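# Assemble two printed parts to match the display model

## Task

Join the two printed parts so they match the assembled example on the stand, which is only a reference and stays where it is; the robot must not topple or be left leaning, and nothing may be knocked over or pushed out of the work area.

## Robot and tools

Robot: a Dexmate Vega on three wheels. It has a base that drives, a Z-folding torso (hip, knee, waist), a head with a camera, and two 7-joint arms, each ending in a two-finger gripper with a wrist camera. Cameras: head_camera (896x560), left_wrist_camera and right_wrist_camera (672x420). From above it is 0.70 m long and 0.63 m wide, and its front edge lies 0.35 m ahead of the base origin.

Frames (metres): the base frame sits on the floor on the centre line, at the point the base turns about, with x forward, y left and z up. Hand positions (left_hand, right_hand) and the chest point are reported in this frame. A hand point lies between the fingers, 0.033 m back from the closed tips. The odometry frame is where the base started; base_odometry counts wheel turns only, so slipping shows up as travel.

Tool move: one call carries one action plus an optional cameras list. The list can hold head_camera, left_wrist_camera, right_wrist_camera or "all". [] gives no images. If the list is omitted, a call with no action returns all images, and a call with an action returns none. An action is one of the following.
- base: a single relative command measured from where the base is now. Use translate_m (metres, forward +, -2 to 2), strafe_m (metres, left +, -2 to 2) or rotate_rad (radians, counter-clockwise +, -3.2 to 3.2). The front wheels first steer toward a new direction, which takes up to about 1.1 s.
- joints: absolute joint angles in radians, keyed by name, for the torso, the arm joints, the grippers and the head. Grippers run from 0 (shut) to 0.785. Signs are mirrored between the arms: right shoulder pitch and right wrist pitch go down when negative. Torso presets as (hip, knee, waist): stand 0.469, 1.617, 1.048 (the start posture); stand_high 0.78, 1.57, 0.44; lean_20 0.52, 1.05, 0.18; lean_45 0.52, 1.05, -0.26. The folded arm, in joint order, is left 1, 0.5, -0.6, -2.5, 0, -0.9, 0 and right -1, -0.5, 0.6, -2.5, 0, 0.9, 0.
- base and joints can go in one action, optionally with speeds and/or min_time_s. speeds caps the base rate for that action only: translate_m and strafe_m 0.04 to 0.3 m/s, rotate_rad 0.1 to 0.6 rad/s. min_time_s (0.1 to 8 s) sets the shortest duration for the arm and head motions.
- target is used alone or with min_time_s. It is an absolute pose for one hand in the base frame. It takes side ("left"/"right"), x, y, z (m, -3 to 3), pitch_deg (90 points the fingers down, 0 is level; -30 to 95) and heading_deg (0 points forward, + is counter-clockwise; -360 to 360). Optional: roll_deg (default 0, + is clockwise seen from behind the hand) and line_only (true demands a straight path or nothing moves). The pose is checked against the robot's own body only, never the scene. A move that is cut short reports "short (part of ...)"; send the same target again.

Results: each call reports joint_positions, hand poses, odometry, base_tilt (forward/right lean in degrees), turned_by_wheels and turned_by_imu, torques, and temperatures. The move line reads "done" or the worst status. Status words are: done, off_target (resting away from the target and perhaps still pushing), contact_stop or contact_stop_at_<key> (the whole group halts and keeps its place), time_out, not_followed (a safety check held the arm back; look for the cause: line), refused (nothing moved), limit_stop_at_motor_heat, and unfinished. on_its_own lists motion you did not command. If a call is refused or stopped, the move, wait and finished_scene calls queued after it in the same reply are skipped.

Other tools: wait {seconds: 0-10, cameras} lets the scene run and returns the state. zoom_image {camera, region [x0,y0,x1,y1]} enlarges part of the latest image of a camera, up to 504x504 px. finished_scene {scene: 1} ends the scene for good, and the parts must stay assembled with no help from the robot.

Gripping: open fingers form a V. The gap at the hand point is about 0.24 x angle - 0.002 m. The reported angle does not show whether something is held. Commanding an angle below what fits the object squeezes it, and a harder squeeze comes from going further below; too much can shoot a part out. Printed parts are light, so grip gently.

What to avoid:
- Tipping: no check prevents a fall, and a fallen robot is a failed task. Keep the chest and outstretched arms moderate, especially while driving.
- The arms hitting or pressing each other, including a gripper closing on the other hand's fingers. A hard press ends the scene.
- Arms striking the torso, head, base or table. Nothing in joint commands stops this. Move an arm off whatever stopped it before doing anything else.
- Driving into furniture. The base does not stop by itself. A turned_by_imu reading above 0.03 rad after a straight drive, or a time_out, points to contact.
- Dropping parts, letting go of them while they move, or knocking the stand or display model.
- Overload and heat. Contact torque over a joint's limit (wrist joints 23.5 N m) freezes that arm for 10 s. Motors that reach 80 °C shut the arm down for 30-60 s. Do not hold arms stretched out or push against things for long.

Each tool is called after "Call:" as name([rows], argument=value, ...), one row to a line, values as JSON.

## Session

Call:
move()

Scene clock: 0.00 s.
Joint torques (N m): no reading
Motor temperatures (°C): left_arm=[35 35 33 39 45 40 39] | right_arm=[35 33 37 35 38 44 40]
base_odometry: x=+0.000 y=+0.000 heading=+0.000
turned_by_wheels: +0.000
turned_by_imu: +0.000
base_tilt: forward=-0.1 right=+0.2
base_status: not commanded
joint_positions: torso_hip_rad=+0.469 torso_knee_rad=+1.617 torso_waist_rad=+1.048 left_shoulder_pitch_rad=+2.198 left_shoulder_yaw_rad=-0.016 left_upper_arm_roll_rad=-0.005 left_elbow_rad=-1.119 left_forearm_roll_rad=+0.008 left_wrist_pitch_rad=-0.511 left_wrist_yaw_rad=-0.019 left_gripper_rad=+0.005 right_shoulder_pitch_rad=-2.218 right_shoulder_yaw_rad=+0.015 right_upper_arm_roll_rad=-0.011 right_elbow_rad=-1.110 right_forearm_roll_rad=+0.007 right_wrist_pitch_rad=+0.492 right_wrist_yaw_rad=+0.003 right_gripper_rad=+0.005 head_pan_rad=+0.000 head_tilt_rad=+0.000 head_camera_tilt_rad=+0.000
joint_status: not commanded
chest: x=-0.0112 y=+0.0000 z=+1.4155 quat_wxyz=(+0.999, +0.000, +0.050, +0.000) (m; base frame)
left_hand: x=+0.1896 y=+0.2186 z=+0.6362 quat_wxyz=(+0.436, +0.000, +0.900, -0.010) pitch_deg=+38.3 heading_deg=-1.2 roll_deg=-1.3 back=up (m; base frame)
right_hand: x=+0.1644 y=-0.2163 z=+0.6236 quat_wxyz=(+0.414, +0.008, +0.910, +0.009) pitch_deg=+41.0 heading_deg=+0.7 roll_deg=+1.7 back=up (m; base frame)
pictures: head_camera, left_wrist_camera, right_wrist_camera

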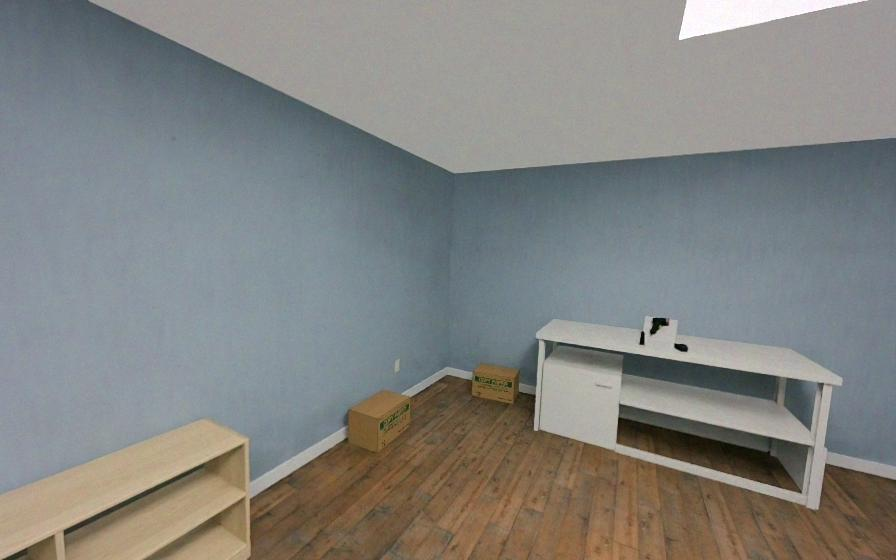

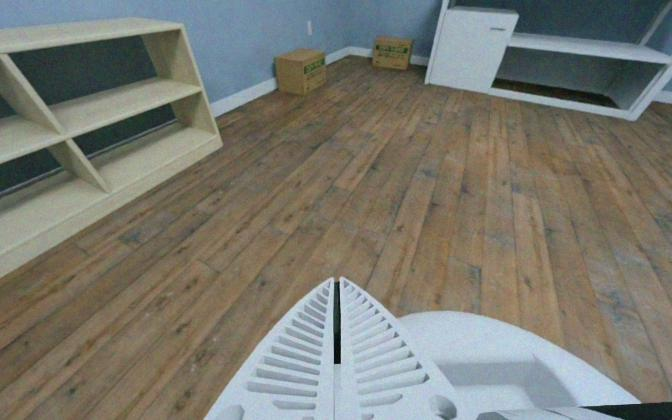

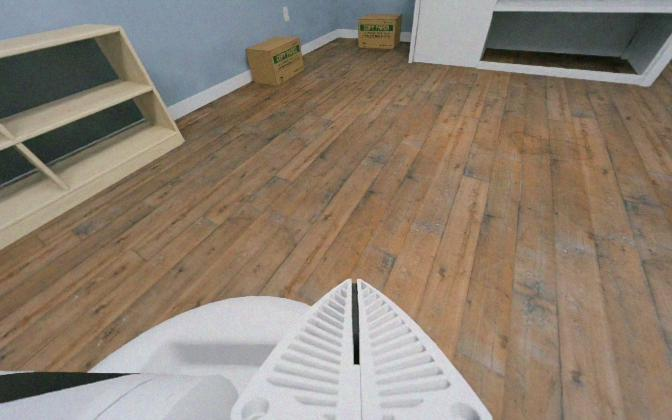

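Call:
zoom_image(camera="head_camera", region=[530, 300, 850, 500])

Call:
zoom_image(camera="head_camera", region=[620, 305, 700, 355])

Scaled by 1.575 from the camera's 896x560 image, which has a finer 960x600 frame.

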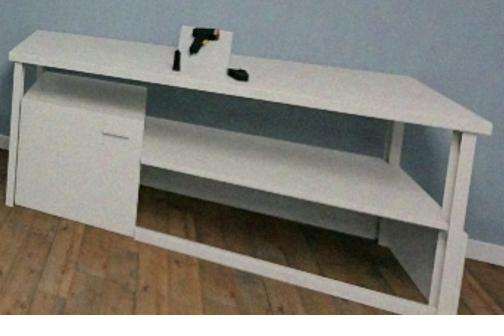

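Scaled by 6.300 from the camera's 896x560 image, which has a finer 960x600 frame.

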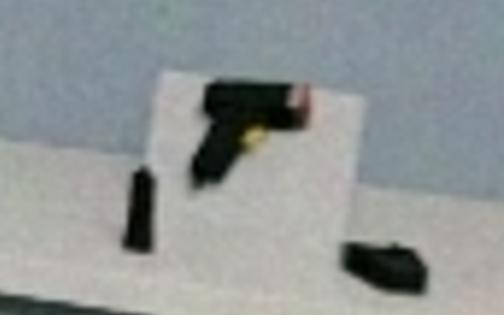

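Call:
move(base={"rotate_rad": -0.57}, joints={"head_camera_tilt_rad": 0.3})

Call:
move(base={"translate_m": 1.2}, cameras=["head_camera"])

Scene clock: 29.73 s.
Joint torques (N m): left_arm=[3.67 1.79 -0.25 -2.49 0.77 -1.48 0.27] | right_arm=[-7.8 1.73 0.15 -2.68 -0.02 1.23 -0.04]
move: done
base_odometry: x=+0.001 y=+0.000 heading=-0.569
turned_by_wheels: -0.569
turned_by_imu: -0.557
base_tilt: forward=-0.1 right=+0.2
base_status: done
joint_positions: torso_hip_rad=+0.469 torso_knee_rad=+1.617 torso_waist_rad=+1.048 left_shoulder_pitch_rad=+2.198 left_shoulder_yaw_rad=-0.016 left_upper_arm_roll_rad=-0.005 left_elbow_rad=-1.119 left_forearm_roll_rad=+0.008 left_wrist_pitch_rad=-0.511 left_wrist_yaw_rad=-0.019 left_gripper_rad=+0.005 right_shoulder_pitch_rad=-2.218 right_shoulder_yaw_rad=+0.015 right_upper_arm_roll_rad=-0.011 right_elbow_rad=-1.110 right_forearm_roll_rad=+0.007 right_wrist_pitch_rad=+0.492 right_wrist_yaw_rad=+0.003 right_gripper_rad=+0.005 head_pan_rad=+0.000 head_tilt_rad=+0.000 head_camera_tilt_rad=+0.300
joint_status: all done
chest: x=-0.0112 y=+0.0000 z=+1.4155 quat_wxyz=(+0.999, +0.000, +0.050, +0.000) (m; base frame)
left_hand: x=+0.1896 y=+0.2186 z=+0.6362 quat_wxyz=(+0.436, +0.000, +0.900, -0.010) pitch_deg=+38.3 heading_deg=-1.2 roll_deg=-1.3 back=up (m; base frame)
right_hand: x=+0.1644 y=-0.2163 z=+0.6236 quat_wxyz=(+0.414, +0.008, +0.910, +0.009) pitch_deg=+41.0 heading_deg=+0.7 roll_deg=+1.7 back=up (m; base frame)
pictures: none

Scene clock: 35.57 s.
Joint torques (N m): left_arm=[6.39 -2.95 2.25 -0.87 0.45 -1.75 -0.02] | right_arm=[-7.58 0.85 0.33 -3.25 0.01 1.6 0.1]
move: done
base_odometry: x=+1.013 y=-0.645 heading=-0.570
turned_by_wheels: -0.001
turned_by_imu: +0.002
base_tilt: forward=-0.1 right=+0.2
base_status: done
joint_positions: torso_hip_rad=+0.469 torso_knee_rad=+1.617 torso_waist_rad=+1.048 left_shoulder_pitch_rad=+2.198 left_shoulder_yaw_rad=-0.016 left_upper_arm_roll_rad=-0.005 left_elbow_rad=-1.119 left_forearm_roll_rad=+0.008 left_wrist_pitch_rad=-0.511 left_wrist_yaw_rad=-0.019 left_gripper_rad=+0.005 right_shoulder_pitch_rad=-2.218 right_shoulder_yaw_rad=+0.015 right_upper_arm_roll_rad=-0.011 right_elbow_rad=-1.110 right_forearm_roll_rad=+0.007 right_wrist_pitch_rad=+0.492 right_wrist_yaw_rad=+0.003 right_gripper_rad=+0.005 head_pan_rad=+0.000 head_tilt_rad=+0.000 head_camera_tilt_rad=+0.300
joint_status: not commanded
chest: x=-0.0111 y=+0.0000 z=+1.4155 quat_wxyz=(+0.999, +0.000, +0.050, +0.000) (m; base frame)
left_hand: x=+0.1896 y=+0.2186 z=+0.6362 quat_wxyz=(+0.436, +0.000, +0.900, -0.010) pitch_deg=+38.3 heading_deg=-1.2 roll_deg=-1.3 back=up (m; base frame)
right_hand: x=+0.1644 y=-0.2163 z=+0.6236 quat_wxyz=(+0.414, +0.008, +0.910, +0.009) pitch_deg=+41.0 heading_deg=+0.7 roll_deg=+1.7 back=up (m; base frame)
pictures: head_camera

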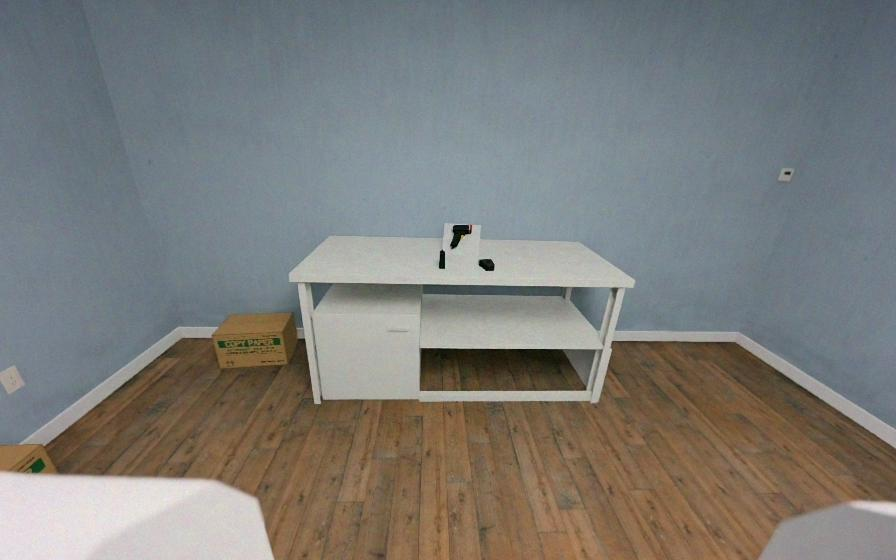

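Call:
move(target={"side": "right", "x": 0.33, "y": -0.28, "z": 1.08, "pitch_deg": 60, "heading_deg": 0})

Call:
move(target={"side": "left", "x": 0.33, "y": 0.28, "z": 1.08, "pitch_deg": 60, "heading_deg": 0})

Call:
move(base={"translate_m": 0.95}, joints={"head_camera_tilt_rad": 0.6}, cameras=["all"])

Scene clock: 56.97 s.
Joint torques (N m): left_arm=[5.93 -0.05 0.4 -2.01 -0.16 -2.4 0] | right_arm=[-3.38 -1.45 6.04 -2.35 0.01 -0.3 0.82]
move: done
base_odometry: x=+1.013 y=-0.645 heading=-0.570
turned_by_wheels: +0.000
turned_by_imu: +0.000
base_tilt: forward=-0.1 right=+0.3
base_status: not commanded
joint_positions: torso_hip_rad=+0.469 torso_knee_rad=+1.617 torso_waist_rad=+1.048 left_shoulder_pitch_rad=+2.198 left_shoulder_yaw_rad=-0.016 left_upper_arm_roll_rad=-0.005 left_elbow_rad=-1.119 left_forearm_roll_rad=+0.008 left_wrist_pitch_rad=-0.511 left_wrist_yaw_rad=-0.019 left_gripper_rad=+0.005 right_shoulder_pitch_rad=-3.017 right_shoulder_yaw_rad=-1.357 right_upper_arm_roll_rad=+1.402 right_elbow_rad=-2.619 right_forearm_roll_rad=-0.816 right_wrist_pitch_rad=+0.568 right_wrist_yaw_rad=+1.089 right_gripper_rad=+0.005 head_pan_rad=+0.000 head_tilt_rad=+0.000 head_camera_tilt_rad=+0.300
joint_status: not commanded
chest: x=-0.0111 y=+0.0000 z=+1.4155 quat_wxyz=(+0.999, +0.000, +0.050, +0.000) (m; base frame)
left_hand: x=+0.1896 y=+0.2186 z=+0.6362 quat_wxyz=(+0.436, +0.000, +0.900, -0.010) pitch_deg=+38.3 heading_deg=-1.2 roll_deg=-1.3 back=up (m; base frame)
right_hand: x=+0.3297 y=-0.2816 z=+1.0788 quat_wxyz=(+0.001, -0.966, +0.004, -0.257) pitch_deg=+60.2 heading_deg=+0.1 roll_deg=+0.6 back=down (m; base frame)
right_hand_status: reached (checked arc [a long move; over the whole arc the hand travels 0.64 m to end 0.49 m from its start, up to 0.18 m off the straight line; right_elbow_rad turns most, 1.51 rad; on the way or at its end the hand turns up to 180 deg from its attitude at the start], planned for 5.1 s): 2 mm and 0.5 deg off.
pictures: none

Scene clock: 63.37 s.
Joint torques (N m): left_arm=[-0.86 2.43 -11.23 1.21 0.27 0.73 -0.66] | right_arm=[-4.49 -2.69 6.33 -3.31 -0.11 -0.22 0.58]
move: done
base_odometry: x=+1.013 y=-0.645 heading=-0.570
turned_by_wheels: +0.000
turned_by_imu: +0.000
base_tilt: forward=-0.1 right=+0.2
base_status: not commanded
joint_positions: torso_hip_rad=+0.469 torso_knee_rad=+1.617 torso_waist_rad=+1.048 left_shoulder_pitch_rad=+3.018 left_shoulder_yaw_rad=+1.357 left_upper_arm_roll_rad=-1.403 left_elbow_rad=-2.619 left_forearm_roll_rad=+0.815 left_wrist_pitch_rad=-0.569 left_wrist_yaw_rad=-1.089 left_gripper_rad=+0.005 right_shoulder_pitch_rad=-3.020 right_shoulder_yaw_rad=-1.361 right_upper_arm_roll_rad=+1.406 right_elbow_rad=-2.624 right_forearm_roll_rad=-0.818 right_wrist_pitch_rad=+0.569 right_wrist_yaw_rad=+1.092 right_gripper_rad=+0.005 head_pan_rad=+0.000 head_tilt_rad=+0.000 head_camera_tilt_rad=+0.300
joint_status: not commanded
chest: x=-0.0111 y=+0.0000 z=+1.4155 quat_wxyz=(+0.999, +0.000, +0.050, +0.000) (m; base frame)
left_hand: x=+0.3297 y=+0.2816 z=+1.0788 quat_wxyz=(+0.001, +0.966, +0.004, +0.257) pitch_deg=+60.2 heading_deg=-0.1 roll_deg=-0.6 back=down (m; base frame)
left_hand_status: reached (checked arc [a long move; over the whole arc the hand travels 0.62 m to end 0.47 m from its start, up to 0.18 m off the straight line; left_elbow_rad turns most, 1.50 rad; on the way or at its end the hand turns up to 180 deg from its attitude at the start], planned for 5.0 s): 2 mm and 0.5 deg off.
right_hand: x=+0.3300 y=-0.2800 z=+1.0800 quat_wxyz=(+0.000, -0.966, +0.000, -0.259) pitch_deg=+60.0 heading_deg=+0.0 roll_deg=+0.0 back=down (m; base frame)
pictures: none

Scene clock: 68.20 s.
Joint torques (N m): left_arm=[-0.47 1.44 -10.4 -1.47 0.59 0.86 -0.44] | right_arm=[-4.07 -0.36 6.1 -2.99 0.04 0.41 0.44]
move: done
base_odometry: x=+1.813 y=-1.156 heading=-0.571
turned_by_wheels: -0.001
turned_by_imu: +0.002
base_tilt: forward=-0.1 right=+0.2
base_status: done
joint_positions: torso_hip_rad=+0.469 torso_knee_rad=+1.617 torso_waist_rad=+1.048 left_shoulder_pitch_rad=+3.020 left_shoulder_yaw_rad=+1.361 left_upper_arm_roll_rad=-1.407 left_elbow_rad=-2.624 left_forearm_roll_rad=+0.817 left_wrist_pitch_rad=-0.569 left_wrist_yaw_rad=-1.092 left_gripper_rad=+0.005 right_shoulder_pitch_rad=-3.020 right_shoulder_yaw_rad=-1.361 right_upper_arm_roll_rad=+1.406 right_elbow_rad=-2.624 right_forearm_roll_rad=-0.818 right_wrist_pitch_rad=+0.569 right_wrist_yaw_rad=+1.092 right_gripper_rad=+0.005 head_pan_rad=+0.000 head_tilt_rad=+0.000 head_camera_tilt_rad=+0.600
joint_status: all done
chest: x=-0.0111 y=+0.0000 z=+1.4155 quat_wxyz=(+0.999, +0.000, +0.050, +0.000) (m; base frame)
left_hand: x=+0.3300 y=+0.2800 z=+1.0799 quat_wxyz=(+0.000, +0.966, +0.000, +0.259) pitch_deg=+60.0 heading_deg=+0.0 roll_deg=+0.0 back=down (m; base frame)
right_hand: x=+0.3300 y=-0.2800 z=+1.0800 quat_wxyz=(+0.000, -0.966, +0.000, -0.259) pitch_deg=+60.0 heading_deg=+0.0 roll_deg=+0.0 back=down (m; base frame)
pictures: head_camera, left_wrist_camera, right_wrist_camera

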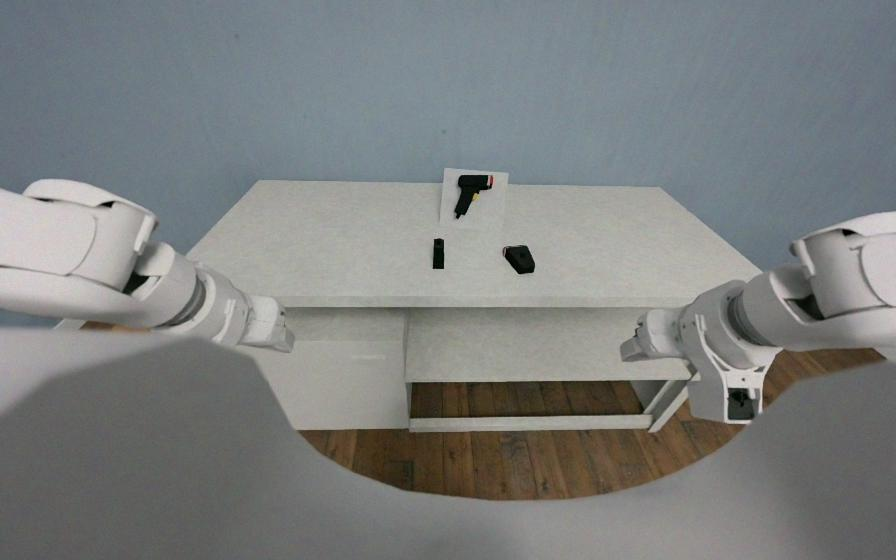

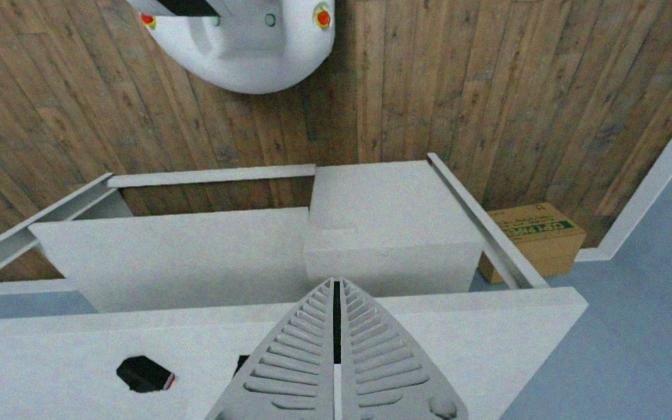

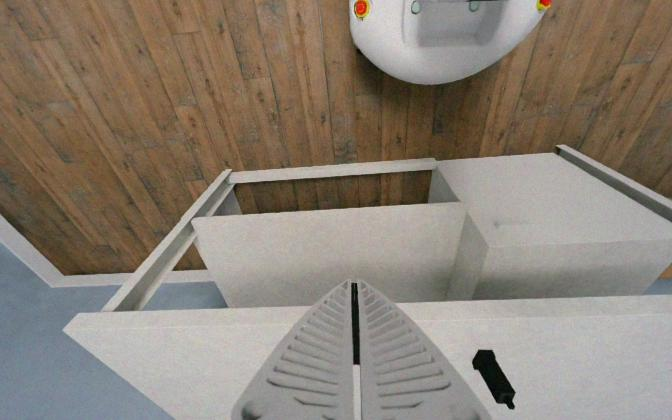

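Call:
zoom_image(camera="head_camera", region=[410, 160, 550, 290])

Call:
zoom_image(camera="head_camera", region=[430, 160, 520, 230])

Call:
zoom_image(camera="head_camera", region=[420, 225, 560, 285])

Call:
zoom_image(camera="left_wrist_camera", region=[100, 330, 300, 420])

Call:
zoom_image(camera="right_wrist_camera", region=[440, 330, 560, 420])

Scaled by 3.600 from the camera's 896x560 image, which has a finer 960x600 frame.

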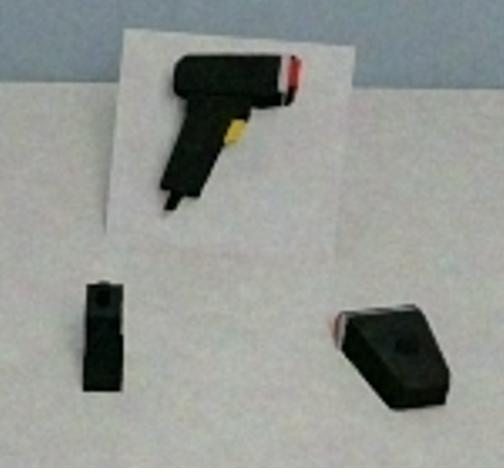

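Scaled by 5.600 from the camera's 896x560 image, which has a finer 960x600 frame.

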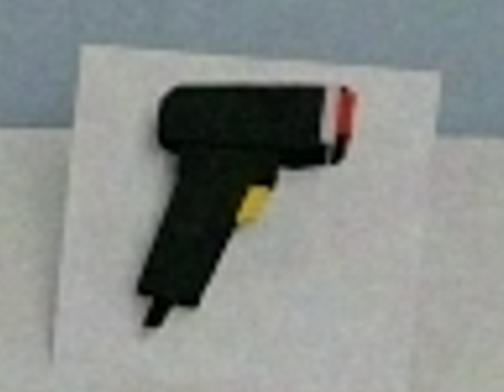

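Scaled by 3.600 from the camera's 896x560 image, which has a finer 960x600 frame.

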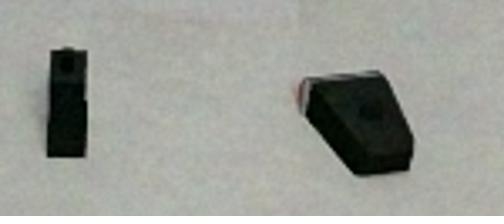

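Scaled by 2.520 from the camera's 672x420 image, which has a finer 960x600 frame.

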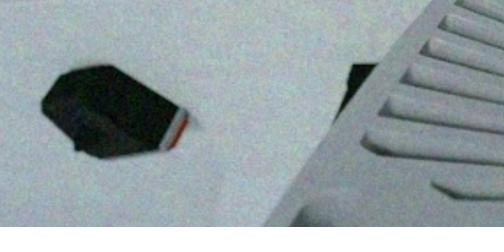

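Scaled by 4.200 from the camera's 672x420 image, which has a finer 960x600 frame.

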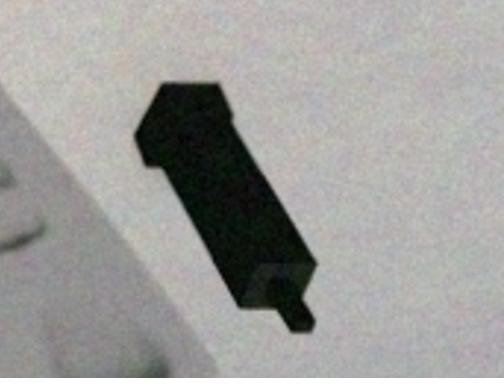

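Call:
move(base={"translate_m": 0.3}, joints={"head_camera_tilt_rad": 0.8}, speeds={"translate_m": 0.1}, cameras=["all"])

Call:
zoom_image(camera="head_camera", region=[390, 120, 590, 320])

Call:
zoom_image(camera="left_wrist_camera", region=[100, 200, 300, 420])

Call:
zoom_image(camera="right_wrist_camera", region=[440, 200, 640, 420])

Scene clock: 100.87 s.
Joint torques (N m): left_arm=[0.73 -1.17 -11.82 -1.01 0.57 1.23 -0.34] | right_arm=[-4.33 0.06 6.51 -2.62 0.05 -0.31 0.62]
move: done
base_odometry: x=+2.066 y=-1.318 heading=-0.572
turned_by_wheels: -0.001
turned_by_imu: +0.000
base_tilt: forward=-0.1 right=+0.2
base_status: done
joint_positions: torso_hip_rad=+0.469 torso_knee_rad=+1.617 torso_waist_rad=+1.048 left_shoulder_pitch_rad=+3.020 left_shoulder_yaw_rad=+1.361 left_upper_arm_roll_rad=-1.407 left_elbow_rad=-2.624 left_forearm_roll_rad=+0.817 left_wrist_pitch_rad=-0.569 left_wrist_yaw_rad=-1.092 left_gripper_rad=+0.005 right_shoulder_pitch_rad=-3.020 right_shoulder_yaw_rad=-1.361 right_upper_arm_roll_rad=+1.406 right_elbow_rad=-2.624 right_forearm_roll_rad=-0.818 right_wrist_pitch_rad=+0.569 right_wrist_yaw_rad=+1.092 right_gripper_rad=+0.005 head_pan_rad=+0.000 head_tilt_rad=+0.000 head_camera_tilt_rad=+0.800
joint_status: all done
chest: x=-0.0111 y=+0.0000 z=+1.4155 quat_wxyz=(+0.999, +0.000, +0.050, +0.000) (m; base frame)
left_hand: x=+0.3299 y=+0.2800 z=+1.0799 quat_wxyz=(+0.000, +0.966, +0.000, +0.259) pitch_deg=+60.0 heading_deg=+0.0 roll_deg=+0.0 back=down (m; base frame)
right_hand: x=+0.3300 y=-0.2800 z=+1.0800 quat_wxyz=(+0.000, -0.966, +0.000, -0.259) pitch_deg=+60.0 heading_deg=+0.0 roll_deg=+0.0 back=down (m; base frame)
pictures: head_camera, left_wrist_camera, right_wrist_camera

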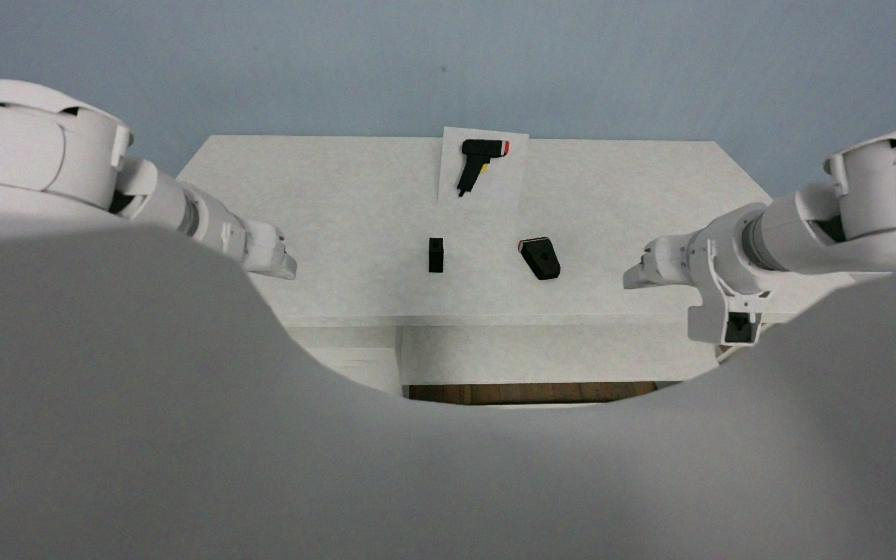

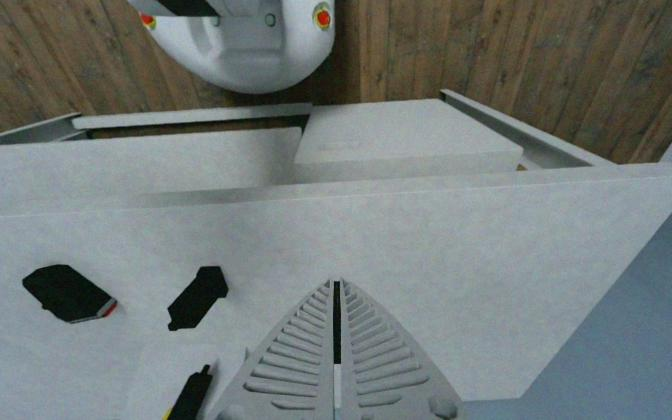

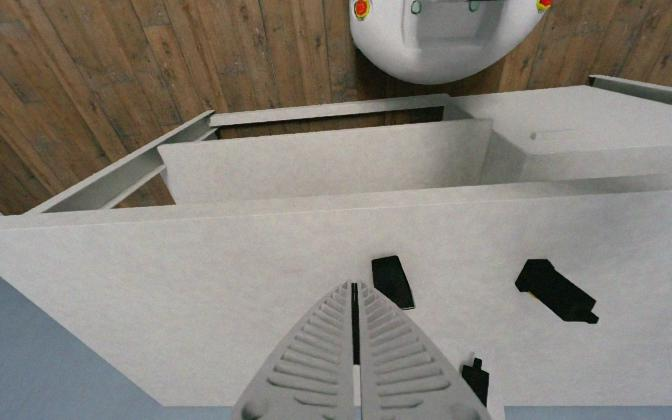

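Scaled by 2.520 from the camera's 896x560 image, which has a finer 960x600 frame.

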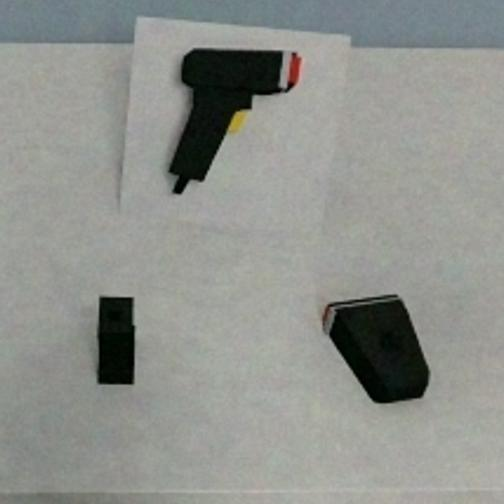

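Scaled by 2.291 from the camera's 672x420 image, which has a finer 960x600 frame.

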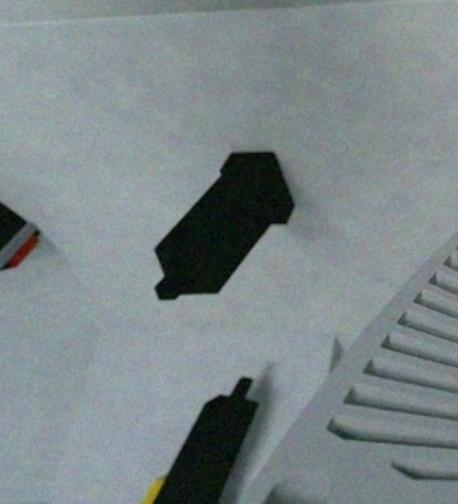

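Scaled by 2.291 from the camera's 672x420 image, which has a finer 960x600 frame.

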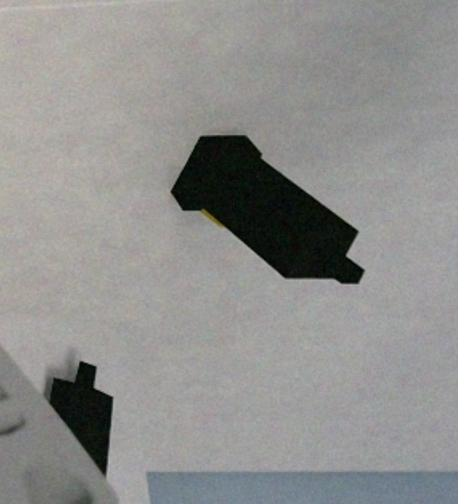

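Call:
move(target={"side": "left", "x": 0.5, "y": 0.3, "z": 1.0, "pitch_deg": 25, "heading_deg": -50}, cameras=["all"])

Scene clock: 132.03 s.
Joint torques (N m): left_arm=[-13.95 7.27 -4.08 0.15 -0.38 1.97 0.2] | right_arm=[-5.01 -0.79 6.1 -3.04 -0.11 -0.76 0.51]
move: done
base_odometry: x=+2.066 y=-1.318 heading=-0.572
turned_by_wheels: +0.000
turned_by_imu: +0.000
base_tilt: forward=-0.1 right=+0.2
base_status: not commanded
joint_positions: torso_hip_rad=+0.469 torso_knee_rad=+1.617 torso_waist_rad=+1.048 left_shoulder_pitch_rad=+1.709 left_shoulder_yaw_rad=+1.370 left_upper_arm_roll_rad=+0.272 left_elbow_rad=-1.558 left_forearm_roll_rad=+2.109 left_wrist_pitch_rad=+0.190 left_wrist_yaw_rad=+0.712 left_gripper_rad=+0.005 right_shoulder_pitch_rad=-3.020 right_shoulder_yaw_rad=-1.361 right_upper_arm_roll_rad=+1.406 right_elbow_rad=-2.624 right_forearm_roll_rad=-0.818 right_wrist_pitch_rad=+0.569 right_wrist_yaw_rad=+1.092 right_gripper_rad=+0.005 head_pan_rad=+0.000 head_tilt_rad=+0.000 head_camera_tilt_rad=+0.800
joint_status: not commanded
chest: x=-0.0111 y=+0.0000 z=+1.4155 quat_wxyz=(+0.999, +0.000, +0.050, +0.000) (m; base frame)
left_hand: x=+0.4999 y=+0.3004 z=+1.0001 quat_wxyz=(+0.227, +0.765, -0.356, +0.487) pitch_deg=+25.0 heading_deg=-49.9 roll_deg=+0.0 back=down (m; base frame)
left_hand_status: reached (straight line, planned for 8.8 s): 0 mm and 0.1 deg off.
right_hand: x=+0.3300 y=-0.2800 z=+1.0800 quat_wxyz=(+0.000, -0.966, +0.000, -0.259) pitch_deg=+60.0 heading_deg=+0.0 roll_deg=+0.0 back=down (m; base frame)
pictures: head_camera, left_wrist_camera, right_wrist_camera

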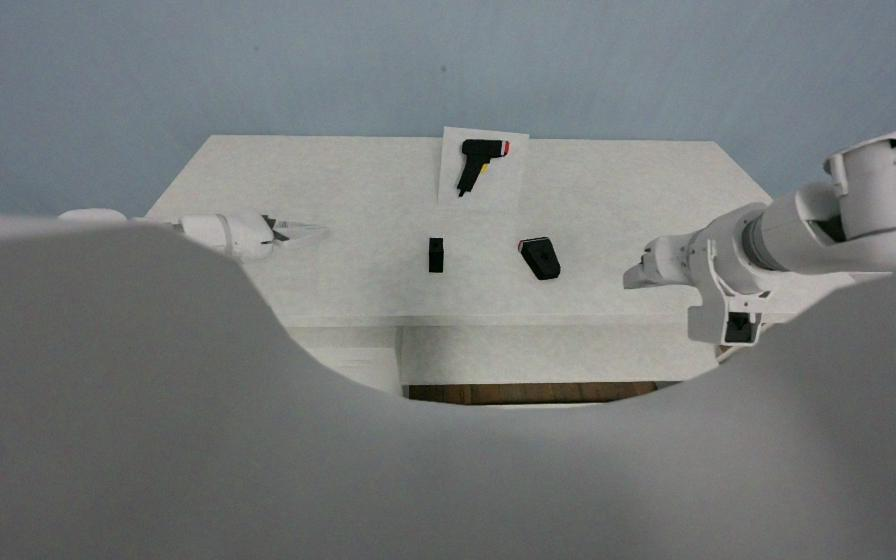

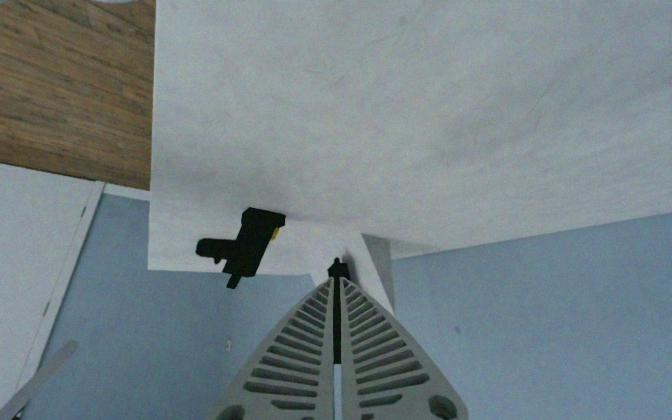

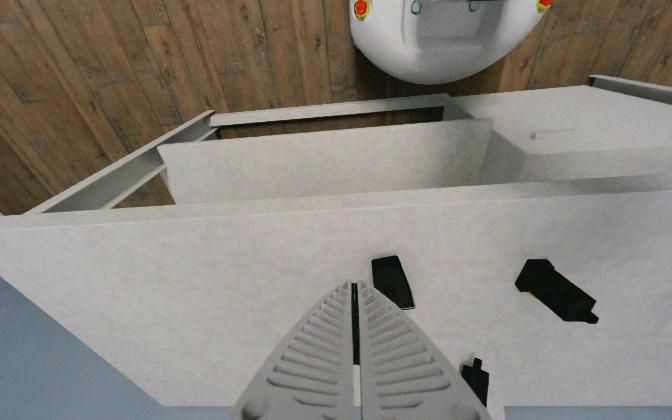

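Call:
zoom_image(camera="left_wrist_camera", region=[170, 190, 310, 300])

Scaled by 3.600 from the camera's 672x420 image, which has a finer 960x600 frame.

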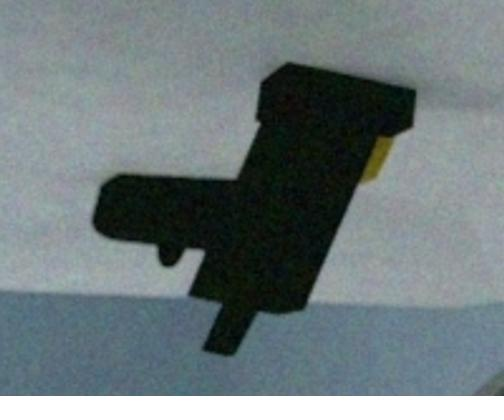

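Call:
move(target={"side": "right", "x": 0.45, "y": -0.45, "z": 1.05, "pitch_deg": 35, "heading_deg": 40}, cameras=["all"])

Scene clock: 174.63 s.
Joint torques (N m): left_arm=[-11.54 9.34 -5.52 -1.19 -0.41 1.31 0.74] | right_arm=[4.28 -3.73 4.25 2.82 0.76 -0.74 -0.36]
move: done
base_odometry: x=+2.066 y=-1.318 heading=-0.572
turned_by_wheels: +0.000
turned_by_imu: +0.000
base_tilt: forward=-0.1 right=+0.2
base_status: not commanded
joint_positions: torso_hip_rad=+0.469 torso_knee_rad=+1.617 torso_waist_rad=+1.048 left_shoulder_pitch_rad=+1.705 left_shoulder_yaw_rad=+1.369 left_upper_arm_roll_rad=+0.276 left_elbow_rad=-1.557 left_forearm_roll_rad=+2.110 left_wrist_pitch_rad=+0.191 left_wrist_yaw_rad=+0.713 left_gripper_rad=+0.005 right_shoulder_pitch_rad=-2.774 right_shoulder_yaw_rad=-1.403 right_upper_arm_roll_rad=+0.894 right_elbow_rad=-1.502 right_forearm_roll_rad=-2.060 right_wrist_pitch_rad=-0.009 right_wrist_yaw_rad=-0.810 right_gripper_rad=+0.005 head_pan_rad=+0.000 head_tilt_rad=+0.000 head_camera_tilt_rad=+0.800
joint_status: not commanded
chest: x=-0.0111 y=+0.0000 z=+1.4155 quat_wxyz=(+0.999, +0.000, +0.050, +0.000) (m; base frame)
left_hand: x=+0.5001 y=+0.3001 z=+1.0001 quat_wxyz=(+0.227, +0.764, -0.356, +0.487) pitch_deg=+25.0 heading_deg=-50.0 roll_deg=+0.0 back=down (m; base frame)
right_hand: x=+0.4499 y=-0.4496 z=+1.0501 quat_wxyz=(+0.158, -0.834, -0.302, -0.434) pitch_deg=+35.0 heading_deg=+39.9 roll_deg=+0.1 back=down (m; base frame)
right_hand_status: reached (straight line, planned for 6.8 s): 0 mm and 0.1 deg off.
pictures: head_camera, left_wrist_camera, right_wrist_camera

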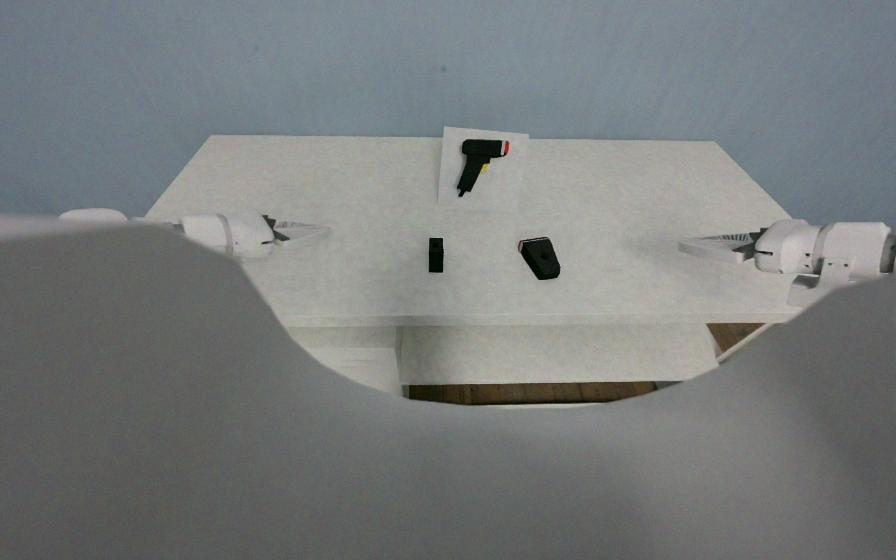

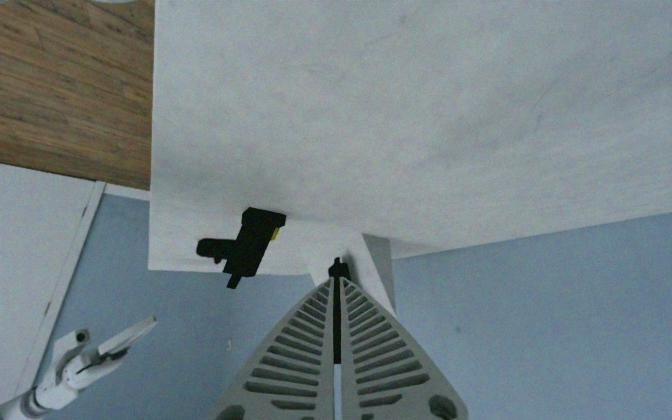

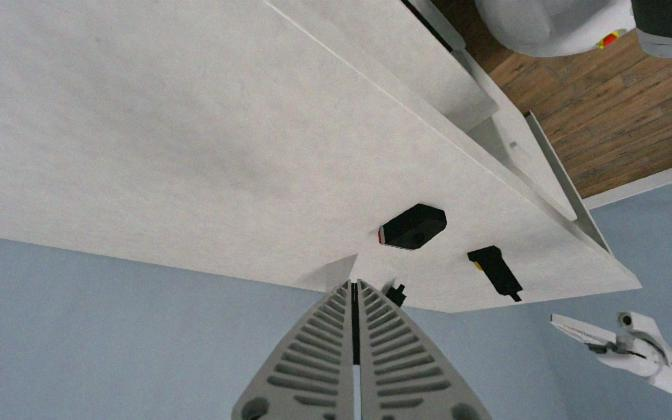

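Call:
zoom_image(camera="right_wrist_camera", region=[360, 190, 540, 310])

Scaled by 2.800 from the camera's 672x420 image, which has a finer 960x600 frame.

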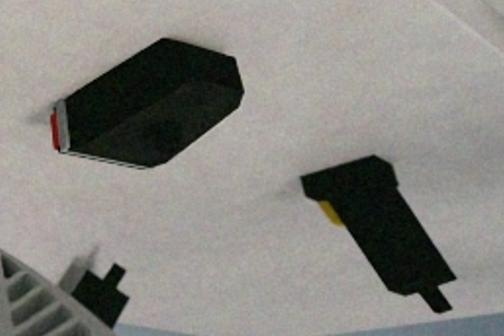

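Call:
move(target={"side": "right", "x": 0.55, "y": -0.33, "z": 1.07, "pitch_deg": 75, "heading_deg": 20}, cameras=["all"])

Call:
zoom_image(camera="right_wrist_camera", region=[336, 200, 672, 420])

Scene clock: 196.50 s.
Joint torques (N m): left_arm=[-15.25 6.03 -6.06 -0.18 -0.21 1.44 0.64] | right_arm=[15.12 1.9 3.93 -1.62 0.53 0.44 0.43]
move: done
base_odometry: x=+2.066 y=-1.318 heading=-0.572
turned_by_wheels: +0.000
turned_by_imu: +0.000
base_tilt: forward=+0.0 right=+0.2
base_status: not commanded
joint_positions: torso_hip_rad=+0.469 torso_knee_rad=+1.617 torso_waist_rad=+1.048 left_shoulder_pitch_rad=+1.705 left_shoulder_yaw_rad=+1.369 left_upper_arm_roll_rad=+0.276 left_elbow_rad=-1.557 left_forearm_roll_rad=+2.110 left_wrist_pitch_rad=+0.191 left_wrist_yaw_rad=+0.713 left_gripper_rad=+0.005 right_shoulder_pitch_rad=+0.064 right_shoulder_yaw_rad=-1.127 right_upper_arm_roll_rad=-1.471 right_elbow_rad=-1.540 right_forearm_roll_rad=-1.278 right_wrist_pitch_rad=+1.364 right_wrist_yaw_rad=+0.319 right_gripper_rad=+0.005 head_pan_rad=+0.000 head_tilt_rad=+0.000 head_camera_tilt_rad=+0.800
joint_status: not commanded
chest: x=-0.0111 y=+0.0000 z=+1.4155 quat_wxyz=(+0.999, +0.000, +0.050, +0.000) (m; base frame)
left_hand: x=+0.5001 y=+0.3001 z=+1.0001 quat_wxyz=(+0.227, +0.764, -0.356, +0.487) pitch_deg=+25.0 heading_deg=-50.0 roll_deg=+0.0 back=down (m; base frame)
right_hand: x=+0.5504 y=-0.3294 z=+1.0693 quat_wxyz=(+0.024, -0.976, -0.171, -0.129) pitch_deg=+74.9 heading_deg=+20.5 roll_deg=+0.6 back=down (m; base frame)
right_hand_status: reached (checked arc [a long move; over the whole arc the hand travels 0.39 m to end 0.16 m from its start, up to 0.11 m off the straight line; right_shoulder_pitch_rad turns most, 2.84 rad; on the way or at its end the hand turns up to 44 deg from its attitude at the start], planned for 9.2 s): 1 mm and 0.2 deg off.
pictures: head_camera, left_wrist_camera, right_wrist_camera

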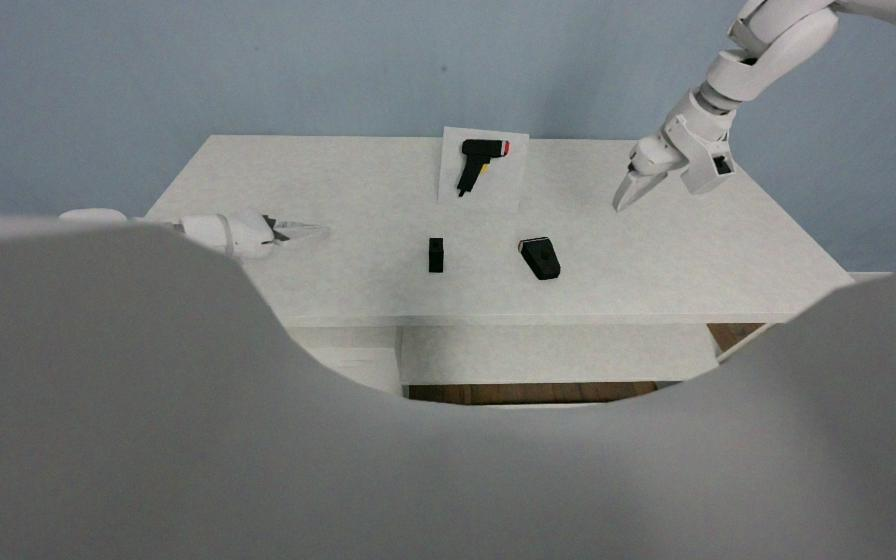

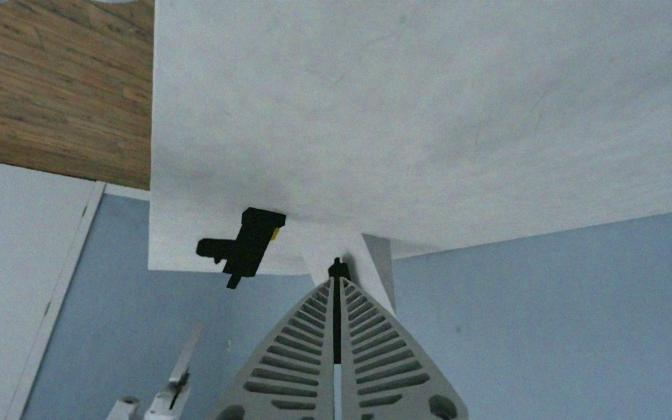

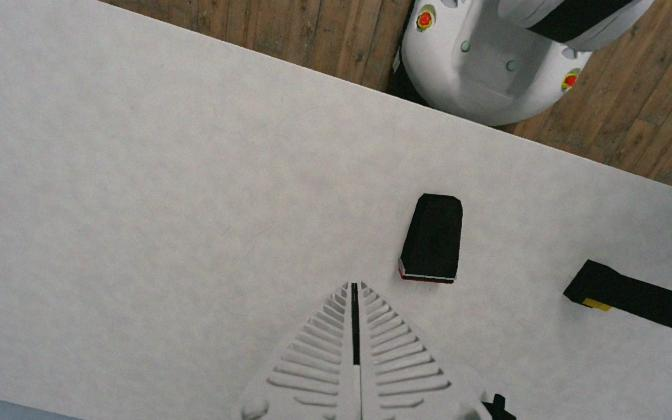

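Scaled by 1.500 from the camera's 672x420 image, which has a finer 960x600 frame.

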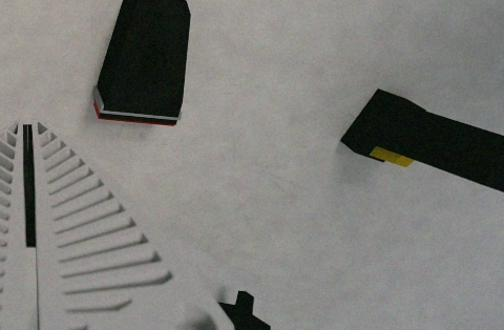

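Call:
zoom_image(camera="right_wrist_camera", region=[380, 180, 480, 300])

Call:
zoom_image(camera="right_wrist_camera", region=[540, 240, 672, 340])

Call:
zoom_image(camera="head_camera", region=[500, 220, 580, 290])

Scaled by 4.200 from the camera's 672x420 image, which has a finer 960x600 frame.

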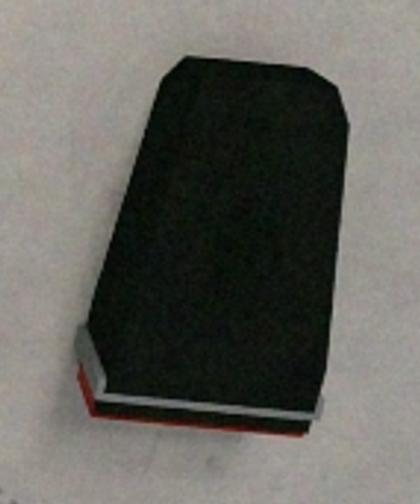

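Scaled by 3.818 from the camera's 672x420 image, which has a finer 960x600 frame.

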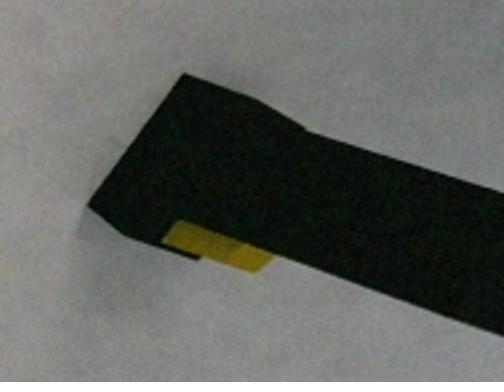

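Scaled by 6.300 from the camera's 896x560 image, which has a finer 960x600 frame.

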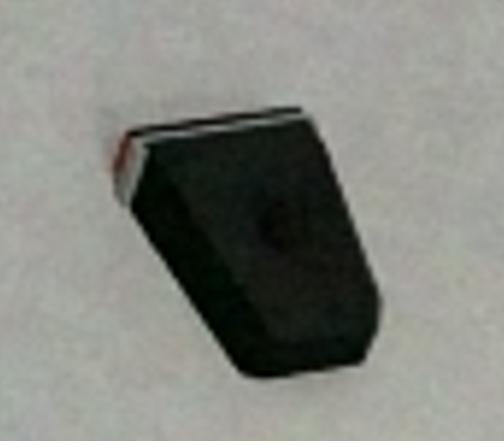

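Call:
move(target={"side": "right", "x": 0.6, "y": -0.28, "z": 1.07, "pitch_deg": 90, "heading_deg": 0}, cameras=["head_camera","right_wrist_camera"])

Call:
zoom_image(camera="right_wrist_camera", region=[300, 120, 672, 420])

Scene clock: 223.30 s.
Joint torques (N m): left_arm=[-12.61 7.41 -5.92 1.58 -0.18 2.38 0.27] | right_arm=[14.81 2.15 3.49 -2.49 0.47 -0.41 0.43]
move: refused
base_odometry: x=+2.066 y=-1.318 heading=-0.572
turned_by_wheels: +0.000
turned_by_imu: +0.000
base_tilt: forward=-0.1 right=+0.3
base_status: not commanded
joint_positions: torso_hip_rad=+0.469 torso_knee_rad=+1.617 torso_waist_rad=+1.048 left_shoulder_pitch_rad=+1.705 left_shoulder_yaw_rad=+1.369 left_upper_arm_roll_rad=+0.276 left_elbow_rad=-1.557 left_forearm_roll_rad=+2.110 left_wrist_pitch_rad=+0.191 left_wrist_yaw_rad=+0.713 left_gripper_rad=+0.005 right_shoulder_pitch_rad=+0.069 right_shoulder_yaw_rad=-1.126 right_upper_arm_roll_rad=-1.475 right_elbow_rad=-1.540 right_forearm_roll_rad=-1.276 right_wrist_pitch_rad=+1.366 right_wrist_yaw_rad=+0.320 right_gripper_rad=+0.005 head_pan_rad=+0.000 head_tilt_rad=+0.000 head_camera_tilt_rad=+0.800
joint_status: not commanded
chest: x=-0.0111 y=+0.0000 z=+1.4155 quat_wxyz=(+0.999, +0.000, +0.050, +0.000) (m; base frame)
left_hand: x=+0.5001 y=+0.3001 z=+1.0001 quat_wxyz=(+0.227, +0.764, -0.356, +0.487) pitch_deg=+25.0 heading_deg=-50.0 roll_deg=+0.0 back=down (m; base frame)
right_hand: x=+0.5501 y=-0.3300 z=+1.0700 quat_wxyz=(+0.023, -0.976, -0.172, -0.129) pitch_deg=+75.0 heading_deg=+20.0 roll_deg=+0.0 back=down (m; base frame)
right_hand_status: refused: no posture of the arm gets there (out of reach): the closest leaves the hand 0.4 cm and 6 deg from the pose. Nothing moved. At pitch 75 a posture exists at this place; the way there is not checked.
pictures: head_camera, right_wrist_camera

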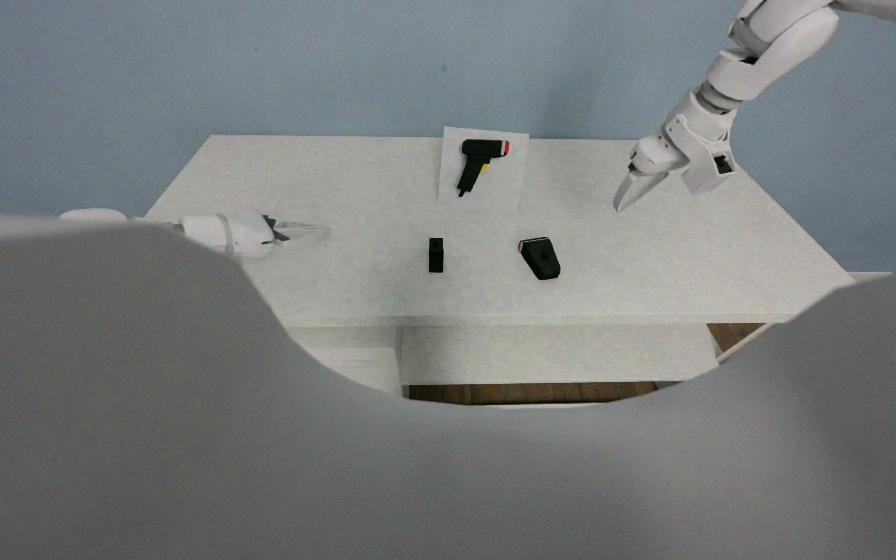

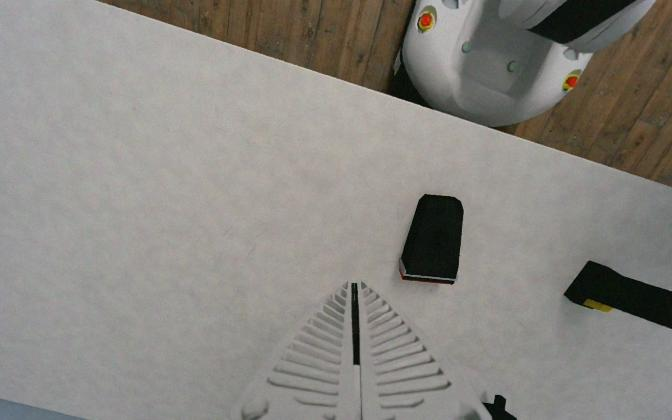

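Scaled by 1.355 from the camera's 672x420 image, which has a finer 960x600 frame.

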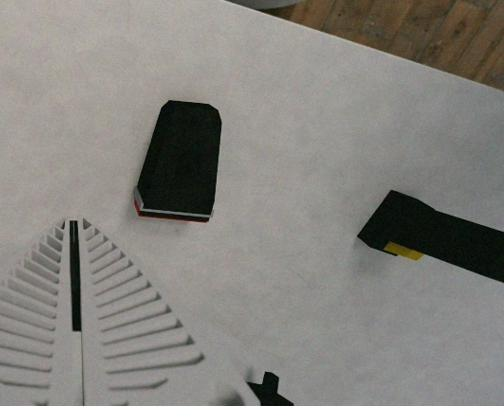

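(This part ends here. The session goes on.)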